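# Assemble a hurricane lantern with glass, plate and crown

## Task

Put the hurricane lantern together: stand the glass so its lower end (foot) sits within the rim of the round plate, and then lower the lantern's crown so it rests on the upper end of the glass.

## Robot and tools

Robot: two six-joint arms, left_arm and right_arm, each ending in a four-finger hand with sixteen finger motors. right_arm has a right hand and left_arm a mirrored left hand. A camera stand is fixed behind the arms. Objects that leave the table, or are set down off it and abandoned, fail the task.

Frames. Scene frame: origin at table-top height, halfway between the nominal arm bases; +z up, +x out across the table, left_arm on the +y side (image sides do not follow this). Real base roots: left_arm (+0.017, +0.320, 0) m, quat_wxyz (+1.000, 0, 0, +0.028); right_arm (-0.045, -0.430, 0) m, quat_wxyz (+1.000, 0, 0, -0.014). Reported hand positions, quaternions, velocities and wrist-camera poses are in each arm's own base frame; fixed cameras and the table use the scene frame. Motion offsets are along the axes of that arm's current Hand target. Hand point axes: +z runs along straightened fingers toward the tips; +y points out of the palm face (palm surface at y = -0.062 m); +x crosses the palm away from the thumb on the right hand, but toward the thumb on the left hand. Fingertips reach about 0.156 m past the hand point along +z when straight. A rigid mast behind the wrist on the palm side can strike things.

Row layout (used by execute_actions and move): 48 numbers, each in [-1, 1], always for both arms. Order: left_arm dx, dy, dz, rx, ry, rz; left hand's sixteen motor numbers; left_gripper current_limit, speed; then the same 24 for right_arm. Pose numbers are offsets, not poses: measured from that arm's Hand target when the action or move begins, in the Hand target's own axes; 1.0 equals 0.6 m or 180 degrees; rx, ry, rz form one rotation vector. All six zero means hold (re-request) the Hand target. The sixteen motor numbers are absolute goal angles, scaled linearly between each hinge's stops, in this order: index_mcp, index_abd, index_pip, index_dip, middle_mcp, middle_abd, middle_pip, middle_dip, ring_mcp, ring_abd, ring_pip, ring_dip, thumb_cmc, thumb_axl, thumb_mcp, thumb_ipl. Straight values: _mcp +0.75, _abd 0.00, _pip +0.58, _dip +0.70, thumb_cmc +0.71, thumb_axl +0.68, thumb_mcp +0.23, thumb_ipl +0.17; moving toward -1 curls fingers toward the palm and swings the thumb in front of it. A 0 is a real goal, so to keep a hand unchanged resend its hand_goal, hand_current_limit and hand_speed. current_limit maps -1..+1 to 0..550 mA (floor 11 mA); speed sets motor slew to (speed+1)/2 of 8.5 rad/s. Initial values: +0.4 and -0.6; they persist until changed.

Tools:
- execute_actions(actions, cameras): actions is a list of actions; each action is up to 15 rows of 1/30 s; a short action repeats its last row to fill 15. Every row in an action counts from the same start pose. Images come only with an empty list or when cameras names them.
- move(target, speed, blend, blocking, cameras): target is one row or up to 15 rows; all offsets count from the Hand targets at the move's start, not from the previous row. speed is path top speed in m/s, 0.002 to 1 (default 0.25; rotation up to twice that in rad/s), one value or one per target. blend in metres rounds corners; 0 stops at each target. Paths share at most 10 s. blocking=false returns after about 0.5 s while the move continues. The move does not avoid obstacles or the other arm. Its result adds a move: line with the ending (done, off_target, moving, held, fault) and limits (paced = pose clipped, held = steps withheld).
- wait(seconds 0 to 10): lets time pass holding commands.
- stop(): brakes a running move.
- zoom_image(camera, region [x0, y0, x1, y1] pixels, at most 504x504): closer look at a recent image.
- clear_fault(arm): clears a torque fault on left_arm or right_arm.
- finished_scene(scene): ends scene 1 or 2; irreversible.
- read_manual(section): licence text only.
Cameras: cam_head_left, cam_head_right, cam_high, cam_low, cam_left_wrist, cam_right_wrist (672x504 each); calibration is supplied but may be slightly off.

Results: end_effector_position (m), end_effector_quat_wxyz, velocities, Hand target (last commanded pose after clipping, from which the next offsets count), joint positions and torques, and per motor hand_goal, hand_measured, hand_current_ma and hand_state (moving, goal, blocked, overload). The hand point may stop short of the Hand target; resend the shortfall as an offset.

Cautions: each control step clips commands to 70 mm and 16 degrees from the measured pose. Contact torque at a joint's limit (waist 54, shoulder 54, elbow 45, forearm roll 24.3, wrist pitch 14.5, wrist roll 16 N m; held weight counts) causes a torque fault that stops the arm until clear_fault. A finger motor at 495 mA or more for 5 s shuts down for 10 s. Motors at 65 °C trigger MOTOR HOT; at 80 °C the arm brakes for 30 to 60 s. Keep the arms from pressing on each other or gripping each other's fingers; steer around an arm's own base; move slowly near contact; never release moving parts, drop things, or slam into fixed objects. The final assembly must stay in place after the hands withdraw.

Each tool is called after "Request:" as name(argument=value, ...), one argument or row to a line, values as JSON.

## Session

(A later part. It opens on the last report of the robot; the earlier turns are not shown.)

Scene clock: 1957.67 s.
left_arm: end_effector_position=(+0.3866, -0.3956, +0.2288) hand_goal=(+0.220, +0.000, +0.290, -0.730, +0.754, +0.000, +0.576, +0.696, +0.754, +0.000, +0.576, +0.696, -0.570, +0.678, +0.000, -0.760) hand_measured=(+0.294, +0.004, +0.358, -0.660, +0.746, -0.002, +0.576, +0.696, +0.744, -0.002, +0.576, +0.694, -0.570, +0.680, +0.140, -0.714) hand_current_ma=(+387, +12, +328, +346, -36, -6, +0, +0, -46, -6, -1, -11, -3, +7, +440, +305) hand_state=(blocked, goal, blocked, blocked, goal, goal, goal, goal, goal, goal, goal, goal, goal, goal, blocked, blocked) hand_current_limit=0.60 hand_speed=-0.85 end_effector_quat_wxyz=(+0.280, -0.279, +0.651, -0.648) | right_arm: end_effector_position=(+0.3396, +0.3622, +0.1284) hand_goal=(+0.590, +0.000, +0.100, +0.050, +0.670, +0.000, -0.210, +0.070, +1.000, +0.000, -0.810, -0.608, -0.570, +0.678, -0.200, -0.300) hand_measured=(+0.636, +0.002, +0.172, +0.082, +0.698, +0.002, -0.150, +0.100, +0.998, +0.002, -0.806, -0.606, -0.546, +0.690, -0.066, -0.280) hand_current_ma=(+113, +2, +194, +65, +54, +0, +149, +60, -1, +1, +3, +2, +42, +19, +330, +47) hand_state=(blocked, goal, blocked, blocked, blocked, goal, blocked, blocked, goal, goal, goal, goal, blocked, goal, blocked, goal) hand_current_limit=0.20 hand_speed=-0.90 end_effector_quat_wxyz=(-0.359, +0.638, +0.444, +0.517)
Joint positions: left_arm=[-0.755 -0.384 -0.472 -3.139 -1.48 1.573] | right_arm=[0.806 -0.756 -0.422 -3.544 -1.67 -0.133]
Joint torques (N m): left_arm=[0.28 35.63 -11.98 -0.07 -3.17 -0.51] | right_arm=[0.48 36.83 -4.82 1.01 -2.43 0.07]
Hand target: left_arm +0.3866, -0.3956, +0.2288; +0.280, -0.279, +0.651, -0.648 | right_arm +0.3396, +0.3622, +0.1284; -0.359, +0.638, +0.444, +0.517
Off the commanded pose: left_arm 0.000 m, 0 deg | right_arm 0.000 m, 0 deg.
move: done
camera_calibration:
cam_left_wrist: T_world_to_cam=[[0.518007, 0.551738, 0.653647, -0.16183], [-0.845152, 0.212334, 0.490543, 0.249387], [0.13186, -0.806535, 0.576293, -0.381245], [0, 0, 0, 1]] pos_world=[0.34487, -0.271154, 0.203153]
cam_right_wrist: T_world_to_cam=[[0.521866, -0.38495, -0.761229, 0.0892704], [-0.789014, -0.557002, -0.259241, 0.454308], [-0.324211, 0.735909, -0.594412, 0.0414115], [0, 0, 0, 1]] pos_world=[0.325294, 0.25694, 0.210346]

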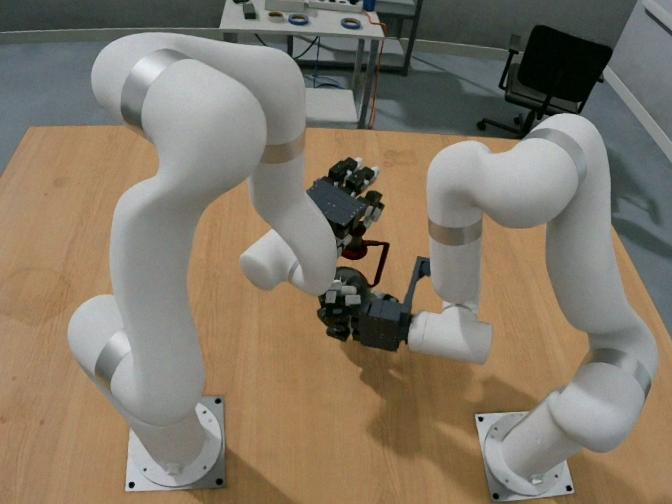

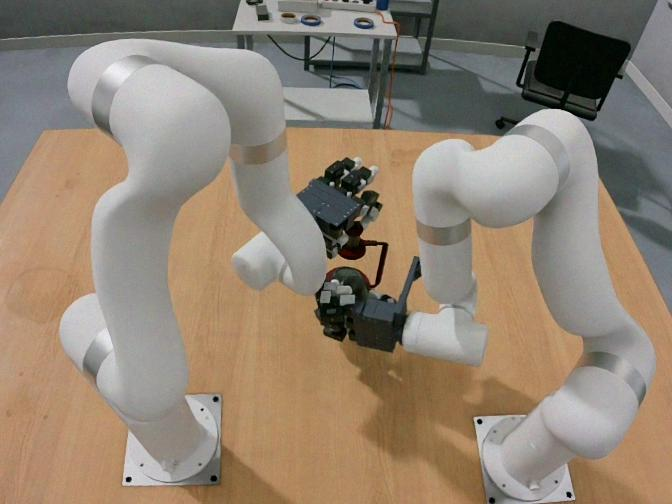

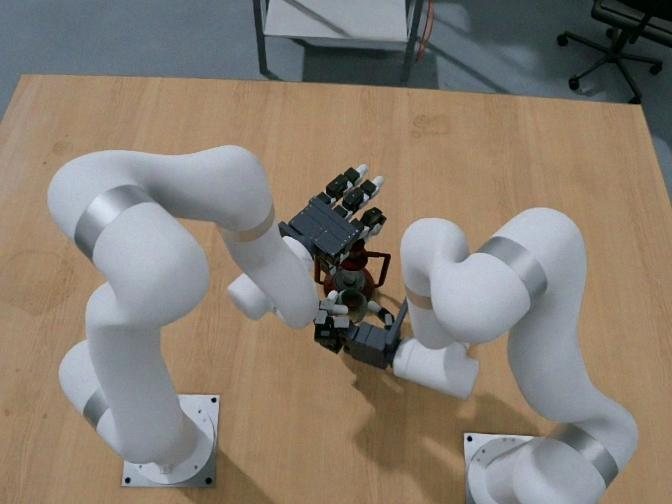

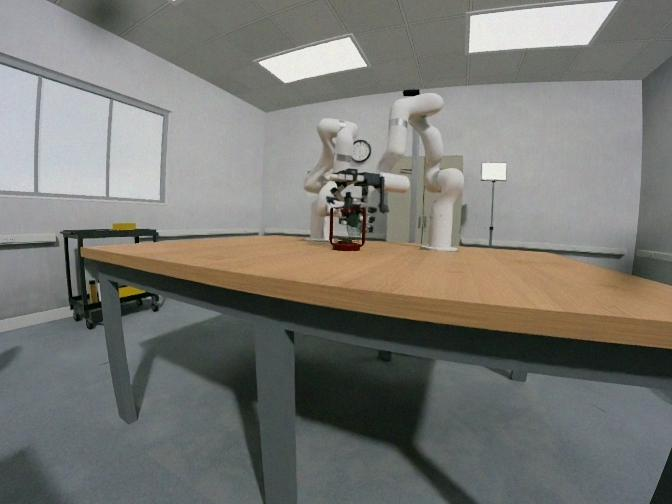

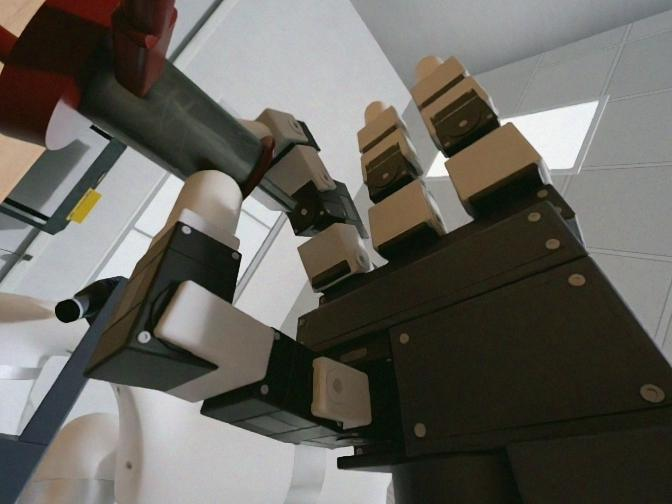

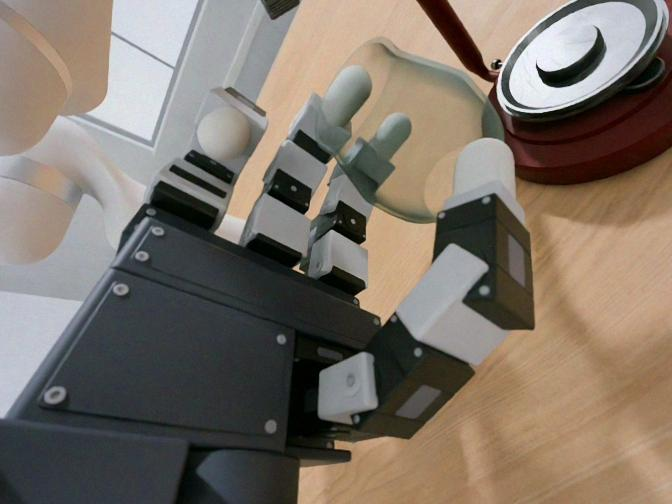

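Request:
move(
  target=[0,0,0,0,0,0, 0.22,0,0.29,-0.73, 0.754,0,0.576,0.696, 0.754,0,0.576,0.696, -0.571,0.678,0.0,-0.76, 0.6,-0.85, 0.00286,0.03398,0.01344,0,0,0, 0.589,0,0.1,0.05,0.67,0,-0.21,0.07,1.0,0,-0.81,-0.609,-0.571,0.678,-0.2,-0.3,0.2,-0.9],
  speed=0.03,
  cameras=["cam_low","cam_high","cam_left_wrist","cam_right_wrist"],
)

Request:
zoom_image(
  camera="cam_low",
  region=[325, 200, 371, 254],
)

Request:
zoom_image(
  camera="cam_high",
  region=[310, 230, 400, 330],
)

Request:
zoom_image(
  camera="cam_left_wrist",
  region=[0, 0, 200, 200],
)

Request:
zoom_image(
  camera="cam_right_wrist",
  region=[432, 0, 672, 240],
)

Scene clock: 1979.40 s.
left_arm: end_effector_position=(+0.3866, -0.3956, +0.2288) hand_goal=(+0.220, +0.000, +0.290, -0.730, +0.754, +0.000, +0.576, +0.696, +0.754, +0.000, +0.576, +0.696, -0.570, +0.678, +0.000, -0.760) hand_measured=(+0.294, +0.004, +0.358, -0.660, +0.746, -0.002, +0.576, +0.696, +0.744, -0.002, +0.576, +0.694, -0.570, +0.680, +0.140, -0.714) hand_current_ma=(+387, +12, +328, +346, -36, -6, +0, +0, -46, -6, -1, -11, -3, +7, +440, +305) hand_state=(blocked, goal, blocked, blocked, goal, goal, goal, goal, goal, goal, goal, goal, goal, goal, blocked, blocked) hand_current_limit=0.60 hand_speed=-0.85 end_effector_quat_wxyz=(+0.280, -0.279, +0.651, -0.648) | right_arm: end_effector_position=(+0.3615, +0.3629, +0.1284) hand_goal=(+0.590, +0.000, +0.100, +0.050, +0.670, +0.000, -0.210, +0.070, +1.000, +0.000, -0.810, -0.608, -0.570, +0.678, -0.200, -0.300) hand_measured=(+0.636, +0.002, +0.172, +0.082, +0.698, +0.002, -0.150, +0.100, +0.998, +0.002, -0.806, -0.606, -0.546, +0.690, -0.066, -0.280) hand_current_ma=(+113, +2, +194, +65, +54, +0, +149, +60, -1, +1, +3, +2, +42, +19, +330, +47) hand_state=(blocked, goal, blocked, blocked, blocked, goal, blocked, blocked, goal, goal, goal, goal, blocked, goal, blocked, goal) hand_current_limit=0.20 hand_speed=-0.90 end_effector_quat_wxyz=(-0.359, +0.638, +0.444, +0.517)
Joint positions: left_arm=[-0.755 -0.384 -0.472 -3.139 -1.48 1.573] | right_arm=[0.752 -0.757 -0.458 -3.595 -1.631 -0.133]
Joint torques (N m): left_arm=[-1.6 35.33 -11.93 0.33 -3.1 -0.5] | right_arm=[-0.72 34.67 -5.71 -0.59 -2.32 -0.01]
Hand target: left_arm +0.3866, -0.3956, +0.2288; +0.280, -0.279, +0.651, -0.648 | right_arm +0.3616, +0.3629, +0.1284; -0.359, +0.638, +0.444, +0.517
Off the commanded pose: left_arm 0.000 m, 0 deg | right_arm 0.000 m, 0 deg.
move: done
camera_calibration:
cam_left_wrist: T_world_to_cam=[[0.518007, 0.551738, 0.653647, -0.16183], [-0.845152, 0.212334, 0.490543, 0.249387], [0.13186, -0.806535, 0.576293, -0.381245], [0, 0, 0, 1]] pos_world=[0.34487, -0.271154, 0.203153]
cam_right_wrist: T_world_to_cam=[[0.521907, -0.384921, -0.761215, 0.0779958], [-0.788987, -0.557022, -0.259281, 0.472005], [-0.324211, 0.735909, -0.594411, 0.0481025], [0, 0, 0, 1]] pos_world=[0.347294, 0.25754, 0.210346]
Images, in order (width x height): cam_high 672x504, cam_low 672x504, cam_left_wrist 672x504, cam_right_wrist 672x504.

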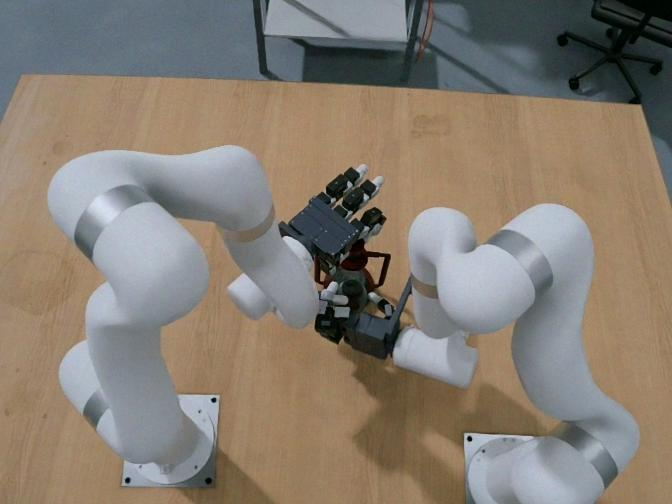

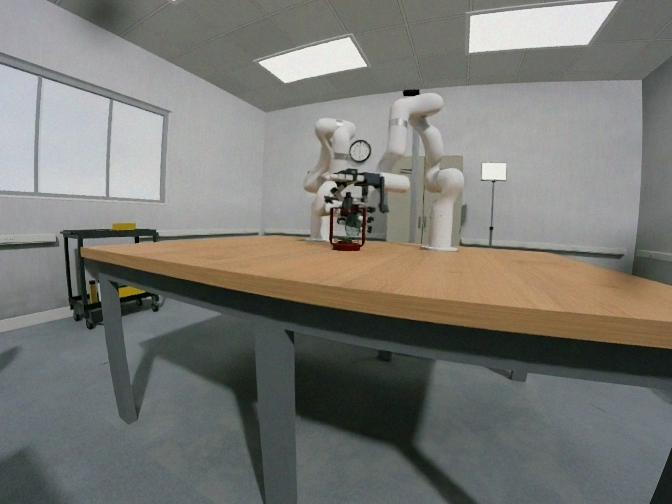

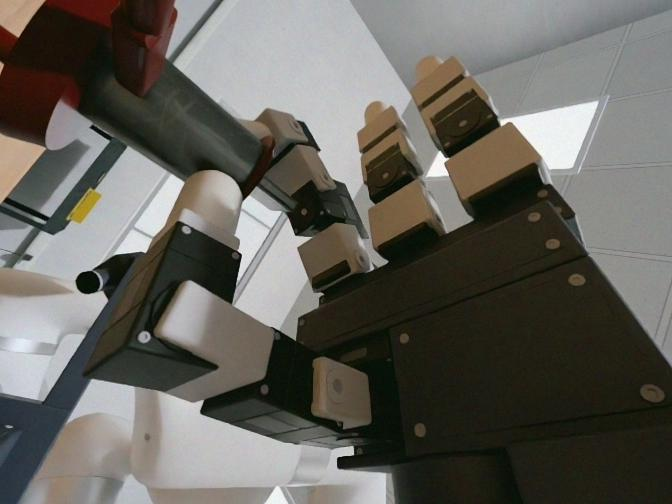

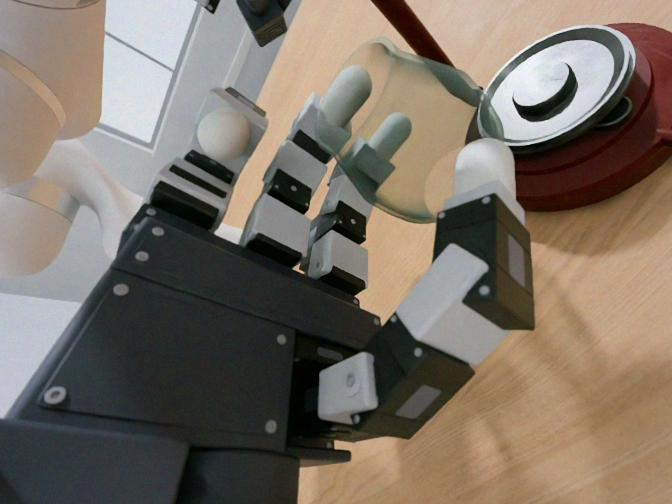

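Scaled by 9.333.

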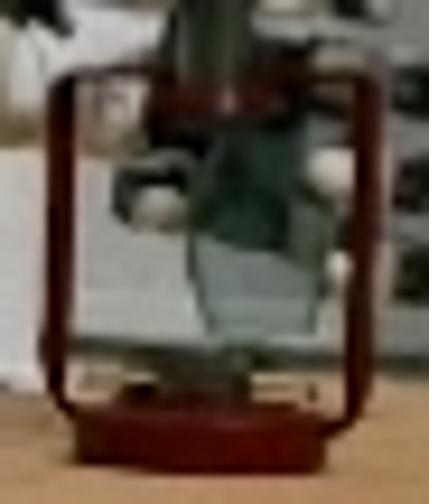

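Scaled by 5.040.

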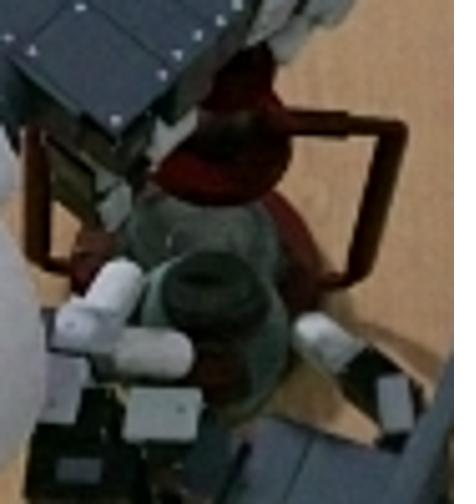

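Scaled by 2.520.

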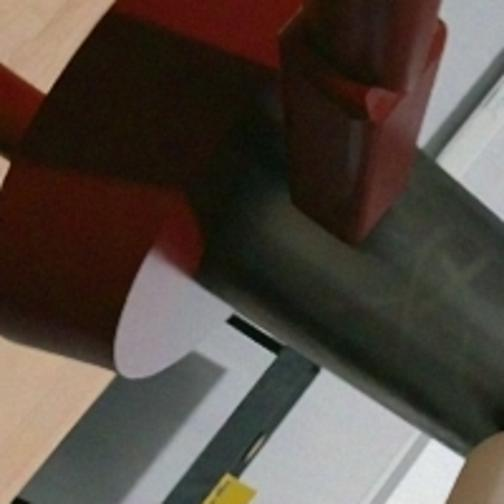

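Scaled by 2.100.

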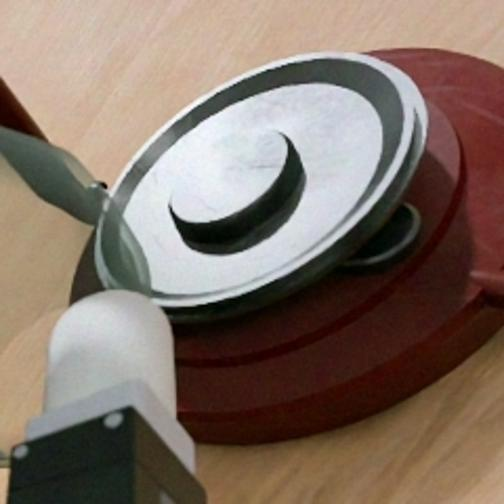

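Request:
move(
  target=[
    [0,0,0,0,0,0, 0.22,0,0.29,-0.73, 0.754,0,0.576,0.696, 0.754,0,0.576,0.696, -0.571,0.678,0.0,-0.76, 0.6,-0.85, 0.00326,0,-0.0007,0,0,0, 0.589,0,0.1,0.05,0.67,0,-0.21,0.07,1.0,0,-0.81,-0.609,-0.571,0.678,-0.2,-0.3,0.2,-0.9],
    [0,0,0,0,0,0, 0.22,0,0.29,-0.73, 0.754,0,0.576,0.696, 0.754,0,0.576,0.696, -0.571,0.678,0.0,-0.76, 0.6,-0.85, 0.00652,0.03862,0.01457,0,0,0, 0.589,0,0.1,0.05,0.67,0,-0.21,0.07,1.0,0,-0.81,-0.609,-0.571,0.678,-0.2,-0.3,0.2,-0.9],
  ],
  speed=0.02,
  cameras=["cam_low","cam_high","cam_left_wrist","cam_right_wrist"],
)

Request:
zoom_image(
  camera="cam_low",
  region=[325, 200, 371, 254],
)

Request:
zoom_image(
  camera="cam_high",
  region=[310, 230, 400, 330],
)

Request:
zoom_image(
  camera="cam_left_wrist",
  region=[0, 0, 200, 200],
)

Request:
zoom_image(
  camera="cam_right_wrist",
  region=[402, 0, 642, 240],
)

Scene clock: 2007.00 s.
left_arm: end_effector_position=(+0.3866, -0.3956, +0.2288) hand_goal=(+0.220, +0.000, +0.290, -0.730, +0.754, +0.000, +0.576, +0.696, +0.754, +0.000, +0.576, +0.696, -0.570, +0.678, +0.000, -0.760) hand_measured=(+0.294, +0.004, +0.358, -0.660, +0.746, -0.002, +0.576, +0.696, +0.744, -0.002, +0.576, +0.694, -0.570, +0.680, +0.140, -0.714) hand_current_ma=(+387, +12, +328, +346, -36, -6, +0, +0, -46, -6, -1, -11, -3, +7, +440, +305) hand_state=(blocked, goal, blocked, blocked, goal, goal, goal, goal, goal, goal, goal, goal, goal, goal, blocked, blocked) hand_current_limit=0.60 hand_speed=-0.85 end_effector_quat_wxyz=(+0.280, -0.279, +0.651, -0.648) | right_arm: end_effector_position=(+0.3865, +0.3636, +0.1304) hand_goal=(+0.590, +0.000, +0.100, +0.050, +0.670, +0.000, -0.210, +0.070, +1.000, +0.000, -0.810, -0.608, -0.570, +0.678, -0.200, -0.300) hand_measured=(+0.636, +0.002, +0.172, +0.082, +0.698, +0.002, -0.150, +0.100, +0.998, +0.002, -0.806, -0.606, -0.546, +0.690, -0.066, -0.280) hand_current_ma=(+113, +2, +194, +65, +54, +0, +149, +60, -1, +1, +3, +2, +42, +19, +330, +47) hand_state=(blocked, goal, blocked, blocked, blocked, goal, blocked, blocked, goal, goal, goal, goal, blocked, goal, blocked, goal) hand_current_limit=0.20 hand_speed=-0.90 end_effector_quat_wxyz=(-0.359, +0.638, +0.444, +0.517)
Joint positions: left_arm=[-0.755 -0.384 -0.472 -3.139 -1.48 1.573] | right_arm=[0.698 -0.754 -0.499 -3.647 -1.585 -0.126]
Joint torques (N m): left_arm=[-0.93 35.77 -12.03 0.24 -3.09 -0.54] | right_arm=[0.08 35.62 -6.95 -0.68 -2.44 0.13]
Hand target: left_arm +0.3866, -0.3956, +0.2288; +0.280, -0.279, +0.651, -0.648 | right_arm +0.3865, +0.3636, +0.1304; -0.359, +0.638, +0.444, +0.517
Off the commanded pose: left_arm 0.000 m, 0 deg | right_arm 0.000 m, 0 deg.
move: done
camera_calibration:
cam_left_wrist: T_world_to_cam=[[0.518007, 0.551738, 0.653647, -0.16183], [-0.845152, 0.212334, 0.490543, 0.249387], [0.13186, -0.806535, 0.576293, -0.381245], [0, 0, 0, 1]] pos_world=[0.34487, -0.271154, 0.203153]
cam_right_wrist: T_world_to_cam=[[0.521866, -0.38495, -0.761229, 0.066804], [-0.789014, -0.557002, -0.259241, 0.49269], [-0.324211, 0.735909, -0.594412, 0.056808], [0, 0, 0, 1]] pos_world=[0.372294, 0.25834, 0.212346]
Images, in order (width x height): cam_high 672x504, cam_low 672x504, cam_left_wrist 672x504, cam_right_wrist 672x504.

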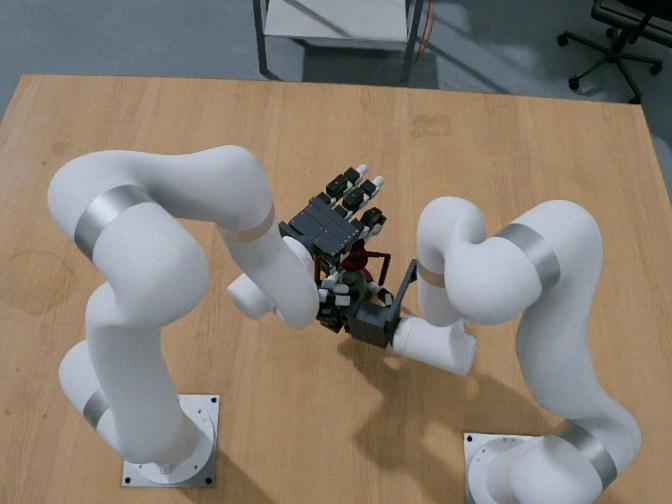

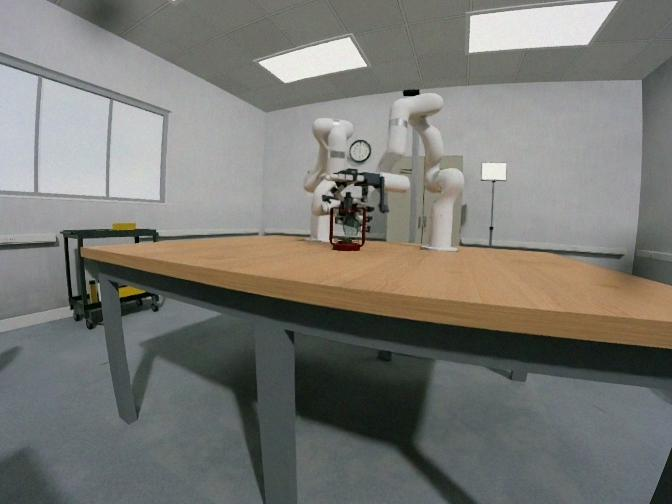

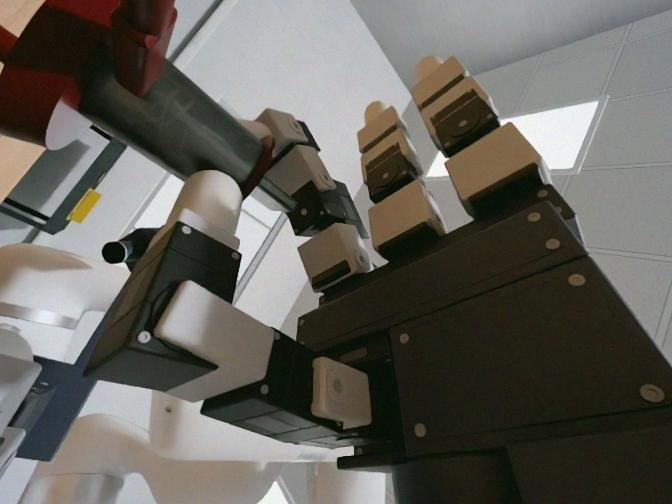

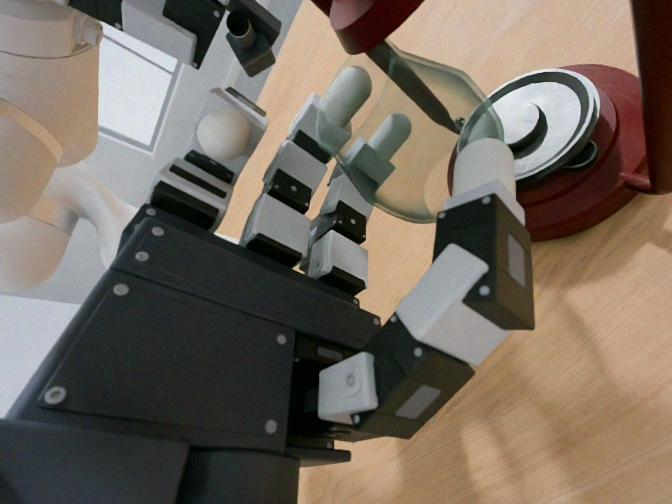

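Scaled by 9.333.

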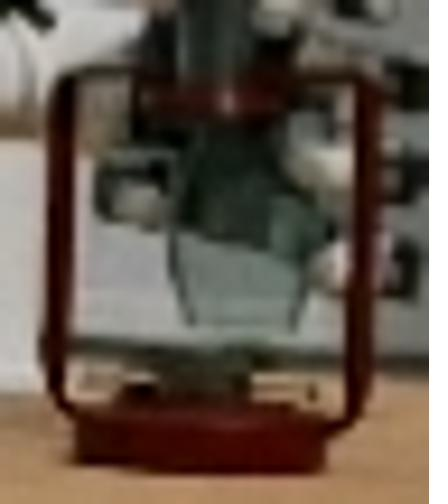

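Scaled by 5.040.

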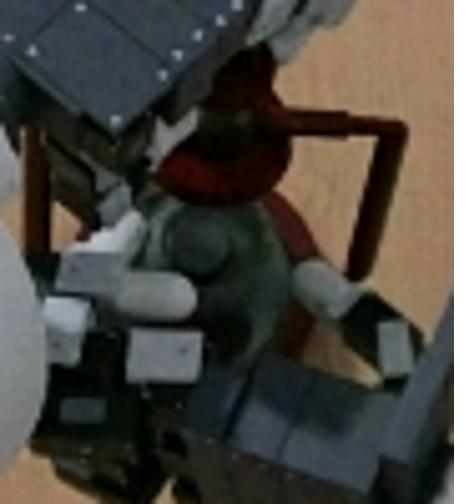

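Scaled by 2.520.

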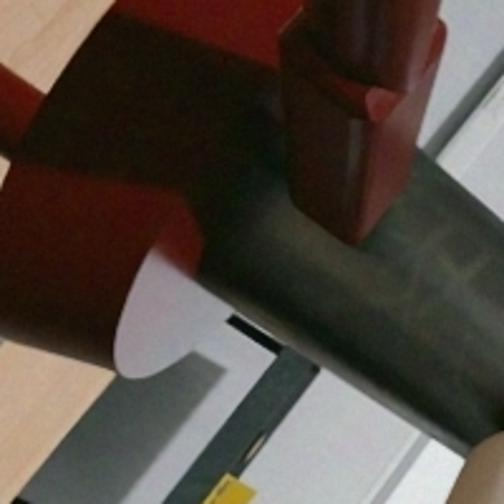

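Scaled by 2.100.

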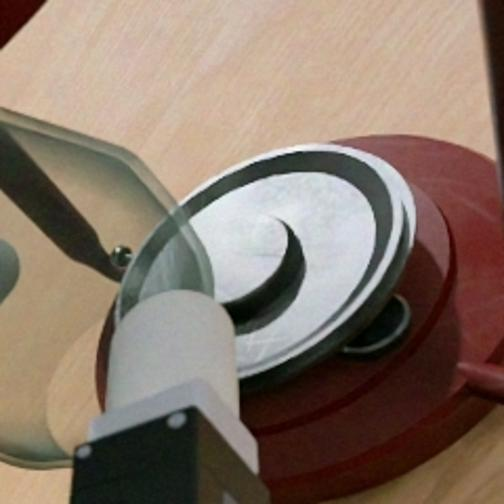

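Request:
move(
  target=[
    [0,0,0,0,0,0, 0.22,0,0.29,-0.73, 0.754,0,0.576,0.696, 0.754,0,0.576,0.696, -0.571,0.678,0.0,-0.76, 0.6,-0.85, -0.00033,0.0309,0.01271,0,0,0, 0.589,0,0.1,0.05,0.67,0,-0.21,0.07,1.0,0,-0.81,-0.609,-0.571,0.678,-0.2,-0.3,0.2,-0.9],
  ],
  speed=0.02,
  cameras=["cam_low","cam_high","cam_left_wrist","cam_right_wrist"],
)

Request:
zoom_image(
  camera="cam_low",
  region=[325, 200, 371, 254],
)

Request:
zoom_image(
  camera="cam_high",
  region=[310, 230, 400, 330],
)

Request:
zoom_image(
  camera="cam_right_wrist",
  region=[320, 0, 640, 240],
)

Scene clock: 2034.33 s.
left_arm: end_effector_position=(+0.3866, -0.3956, +0.2288) hand_goal=(+0.220, +0.000, +0.290, -0.730, +0.754, +0.000, +0.576, +0.696, +0.754, +0.000, +0.576, +0.696, -0.570, +0.678, +0.000, -0.760) hand_measured=(+0.294, +0.004, +0.358, -0.660, +0.746, -0.002, +0.576, +0.696, +0.744, -0.002, +0.576, +0.694, -0.570, +0.680, +0.140, -0.714) hand_current_ma=(+387, +12, +328, +346, -36, -6, +0, +0, -46, -6, -1, -11, -3, +7, +440, +305) hand_state=(blocked, goal, blocked, blocked, goal, goal, goal, goal, goal, goal, goal, goal, goal, goal, blocked, blocked) hand_current_limit=0.60 hand_speed=-0.85 end_effector_quat_wxyz=(+0.280, -0.279, +0.651, -0.648) | right_arm: end_effector_position=(+0.4065, +0.3641, +0.1287) hand_goal=(+0.590, +0.000, +0.100, +0.050, +0.670, +0.000, -0.210, +0.070, +1.000, +0.000, -0.810, -0.608, -0.570, +0.678, -0.200, -0.300) hand_measured=(+0.636, +0.002, +0.172, +0.082, +0.698, +0.002, -0.150, +0.100, +0.998, +0.002, -0.806, -0.606, -0.546, +0.690, -0.066, -0.280) hand_current_ma=(+113, +2, +194, +65, +54, +0, +149, +60, -1, +1, +3, +2, +42, +19, +330, +47) hand_state=(blocked, goal, blocked, blocked, blocked, goal, blocked, blocked, goal, goal, goal, goal, blocked, goal, blocked, goal) hand_current_limit=0.20 hand_speed=-0.90 end_effector_quat_wxyz=(-0.359, +0.638, +0.444, +0.517)
Joint positions: left_arm=[-0.755 -0.384 -0.472 -3.139 -1.48 1.573] | right_arm=[0.659 -0.766 -0.539 -3.685 -1.556 -0.12]
Joint torques (N m): left_arm=[-0.43 35.69 -12.43 0.38 -3.06 -0.46] | right_arm=[-0.55 35.35 -7.73 -0.24 -2.54 0.12]
Hand target: left_arm +0.3866, -0.3956, +0.2288; +0.280, -0.279, +0.651, -0.648 | right_arm +0.4065, +0.3641, +0.1287; -0.359, +0.638, +0.444, +0.517
Off the commanded pose: left_arm 0.000 m, 0 deg | right_arm 0.000 m, 0 deg.
move: done
camera_calibration:
cam_left_wrist: T_world_to_cam=[[0.518007, 0.551738, 0.653647, -0.16183], [-0.845152, 0.212334, 0.490543, 0.249387], [0.13186, -0.806535, 0.576293, -0.381245], [0, 0, 0, 1]] pos_world=[0.34487, -0.271154, 0.203153]
cam_right_wrist: T_world_to_cam=[[0.521866, -0.38495, -0.761229, 0.0553173], [-0.789014, -0.557002, -0.259241, 0.508229], [-0.324211, 0.735909, -0.594412, 0.0618813], [0, 0, 0, 1]] pos_world=[0.392194, 0.25884, 0.210646]
Images, in order (width x height): cam_high 672x504, cam_low 672x504, cam_left_wrist 672x504, cam_right_wrist 672x504.

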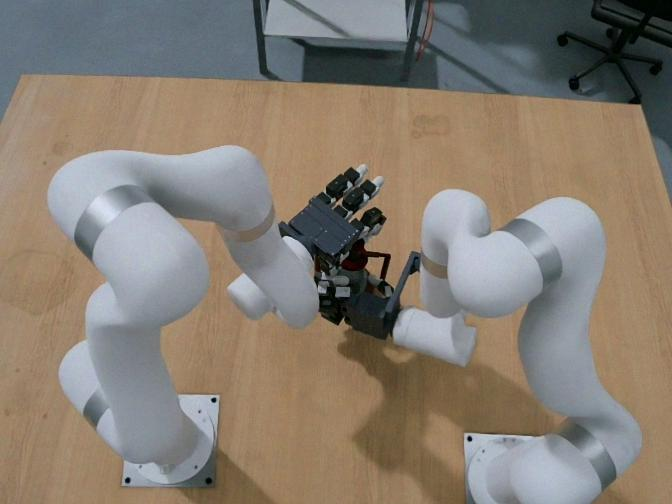

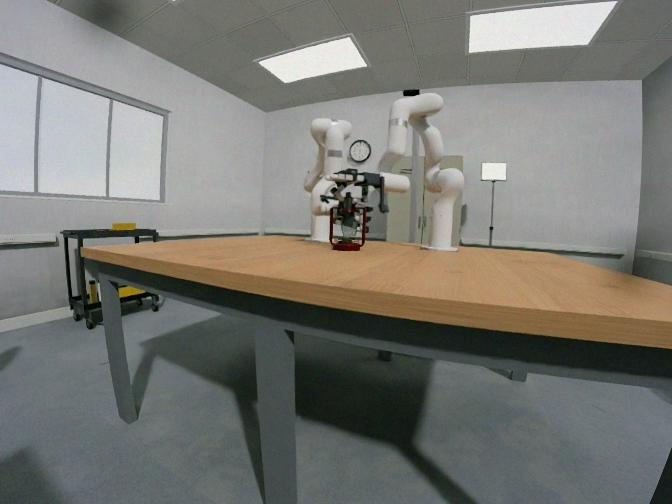

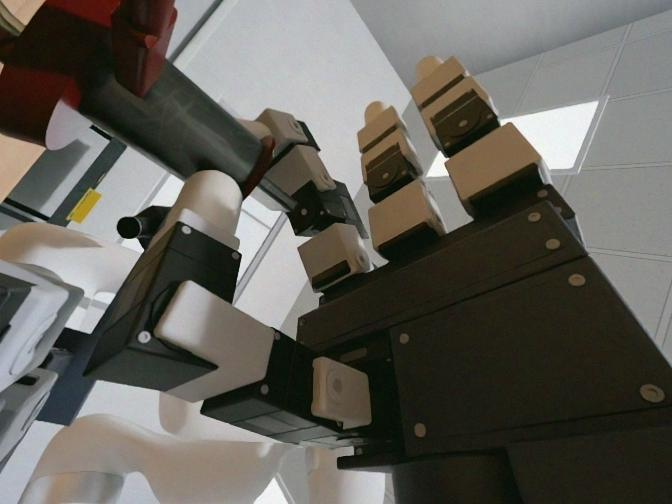

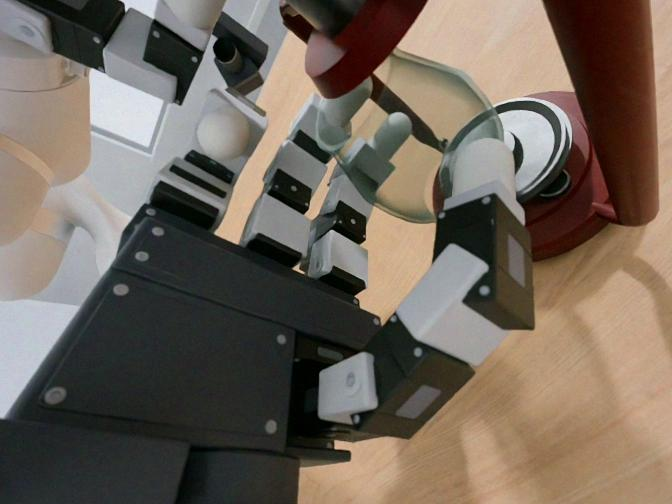

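Scaled by 9.333.

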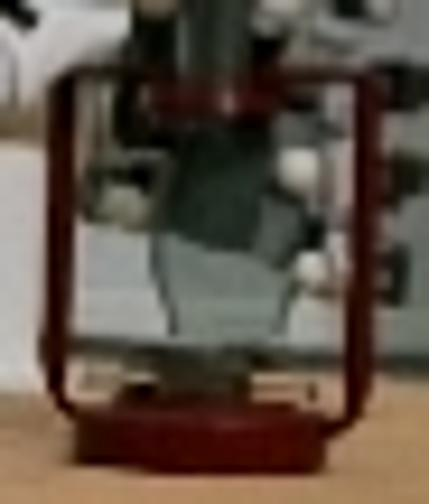

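Scaled by 5.040.

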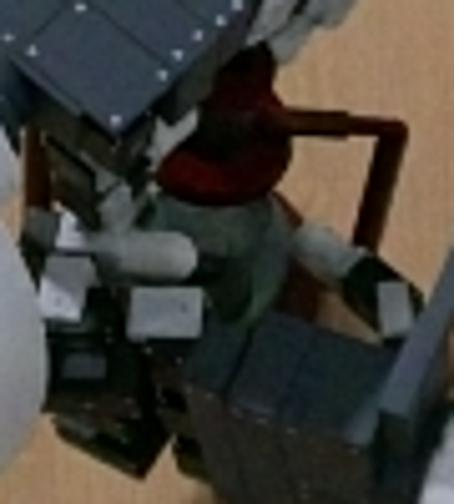

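Scaled by 1.575.

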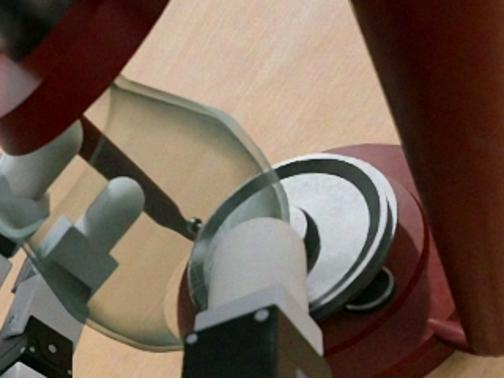

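Request:
move(
  target=[
    [0,0,0,0,0,0, 0.22,0,0.29,-0.73, 0.754,0,0.576,0.696, 0.754,0,0.576,0.696, -0.571,0.678,0.0,-0.76, 0.6,-0.85, 0.00331,0.0392,0.01551,0,0,0, 0.589,0,0.1,0.05,0.67,0,-0.21,0.07,1.0,0,-0.81,-0.609,-0.571,0.678,-0.2,-0.3,0.2,-0.9],
  ],
  speed=0.015,
  cameras=["cam_head_right","cam_low","cam_high","cam_left_wrist","cam_right_wrist"],
)

Request:
zoom_image(
  camera="cam_low",
  region=[325, 200, 371, 254],
)

Request:
zoom_image(
  camera="cam_high",
  region=[310, 230, 400, 330],
)

Request:
zoom_image(
  camera="cam_right_wrist",
  region=[280, 0, 640, 270],
)

Request:
zoom_image(
  camera="cam_head_right",
  region=[300, 210, 420, 340],
)

Scene clock: 2070.20 s.
left_arm: end_effector_position=(+0.3866, -0.3956, +0.2288) hand_goal=(+0.220, +0.000, +0.290, -0.730, +0.754, +0.000, +0.576, +0.696, +0.754, +0.000, +0.576, +0.696, -0.570, +0.678, +0.000, -0.760) hand_measured=(+0.294, +0.004, +0.358, -0.660, +0.746, -0.002, +0.576, +0.696, +0.744, -0.002, +0.576, +0.694, -0.570, +0.680, +0.140, -0.714) hand_current_ma=(+387, +12, +328, +346, -36, -6, +0, +0, -46, -6, -1, -11, -3, +7, +440, +305) hand_state=(blocked, goal, blocked, blocked, goal, goal, goal, goal, goal, goal, goal, goal, goal, goal, blocked, blocked) hand_current_limit=0.60 hand_speed=-0.85 end_effector_quat_wxyz=(+0.280, -0.279, +0.651, -0.648) | right_arm: end_effector_position=(+0.4318, +0.3648, +0.1287) hand_goal=(+0.590, +0.000, +0.100, +0.050, +0.670, +0.000, -0.210, +0.070, +1.000, +0.000, -0.810, -0.608, -0.570, +0.678, -0.200, -0.300) hand_measured=(+0.636, +0.002, +0.172, +0.082, +0.698, +0.002, -0.150, +0.100, +0.998, +0.002, -0.806, -0.606, -0.546, +0.690, -0.066, -0.280) hand_current_ma=(+113, +2, +194, +65, +54, +0, +149, +60, -1, +1, +3, +2, +42, +19, +330, +47) hand_state=(blocked, goal, blocked, blocked, blocked, goal, blocked, blocked, goal, goal, goal, goal, blocked, goal, blocked, goal) hand_current_limit=0.20 hand_speed=-0.90 end_effector_quat_wxyz=(-0.359, +0.638, +0.444, +0.517)
Joint positions: left_arm=[-0.755 -0.384 -0.472 -3.139 -1.48 1.573] | right_arm=[0.615 -0.774 -0.589 -3.728 -1.516 -0.106]
Joint torques (N m): left_arm=[-0.39 35.19 -12.3 0.36 -3.04 -0.5] | right_arm=[-0.29 37.97 -7.44 -1.08 -2.38 -0.12]
Hand target: left_arm +0.3866, -0.3956, +0.2288; +0.280, -0.279, +0.651, -0.648 | right_arm +0.4319, +0.3648, +0.1287; -0.359, +0.638, +0.444, +0.517
Off the commanded pose: left_arm 0.000 m, 0 deg | right_arm 0.000 m, 0 deg.
move: done
camera_calibration:
cam_left_wrist: T_world_to_cam=[[0.518007, 0.551738, 0.653647, -0.16183], [-0.845152, 0.212334, 0.490543, 0.249387], [0.13186, -0.806535, 0.576293, -0.381245], [0, 0, 0, 1]] pos_world=[0.34487, -0.271154, 0.203153]
cam_right_wrist: T_world_to_cam=[[0.521866, -0.38495, -0.761229, 0.0423313], [-0.789014, -0.557002, -0.259241, 0.52866], [-0.324211, 0.735909, -0.594412, 0.0696012], [0, 0, 0, 1]] pos_world=[0.417594, 0.25954, 0.210646]
Images, in order (width x height): cam_head_right 672x504, cam_high 672x504, cam_low 672x504, cam_left_wrist 672x504, cam_right_wrist 672x504.

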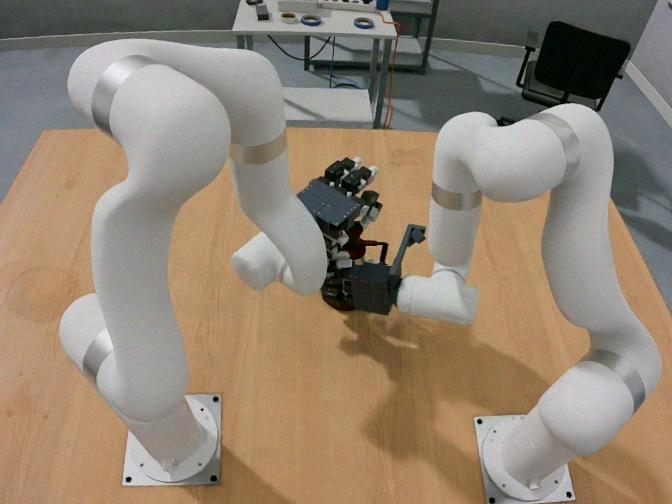

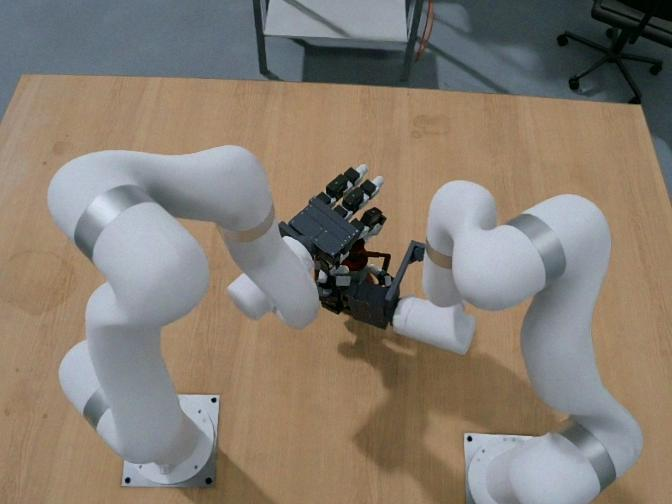

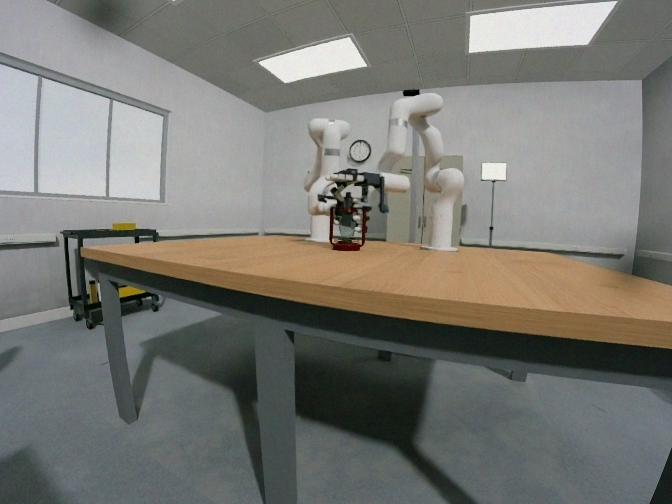

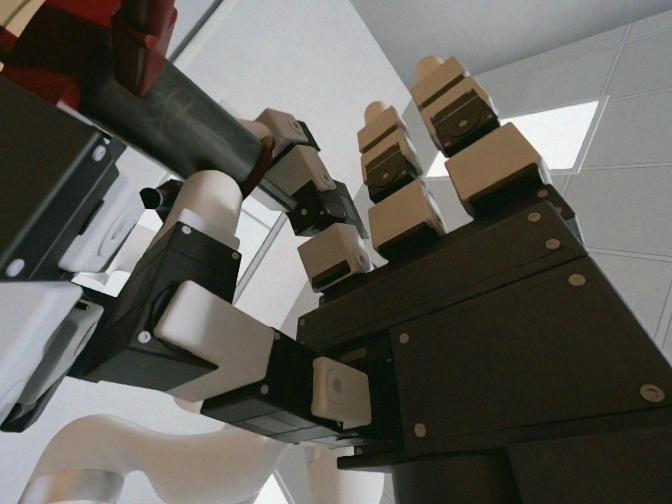

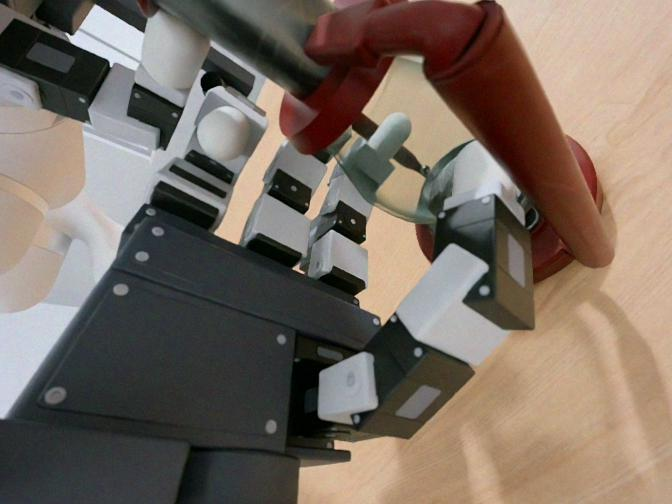

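Scaled by 9.333.

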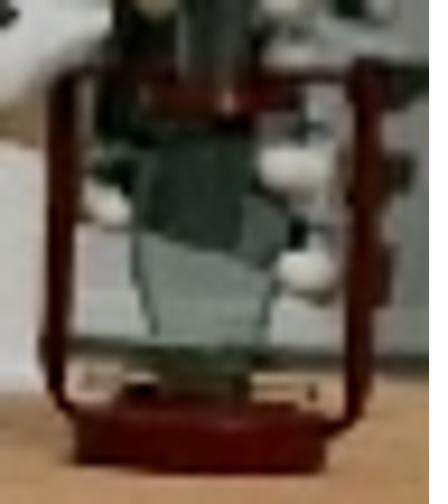

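Scaled by 5.040.

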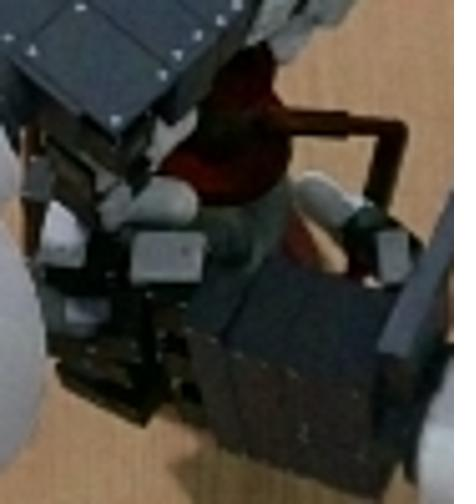

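Scaled by 1.400.

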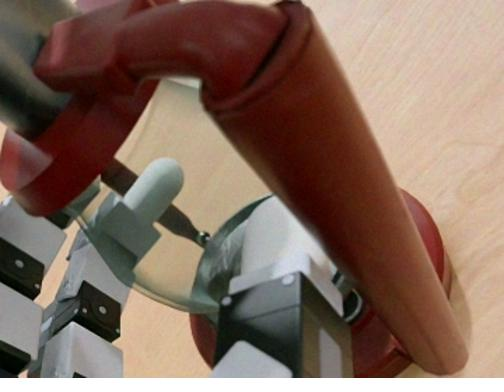

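Scaled by 3.877.

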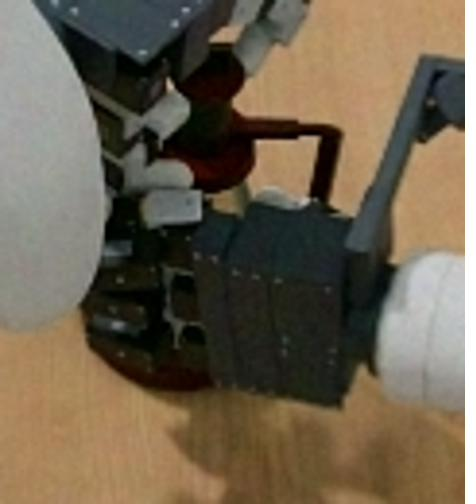

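Request:
zoom_image(
  camera="cam_right_wrist",
  region=[390, 110, 550, 270],
)

Scaled by 3.150.

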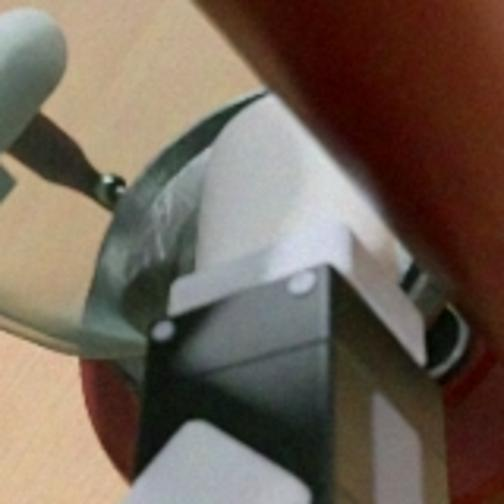

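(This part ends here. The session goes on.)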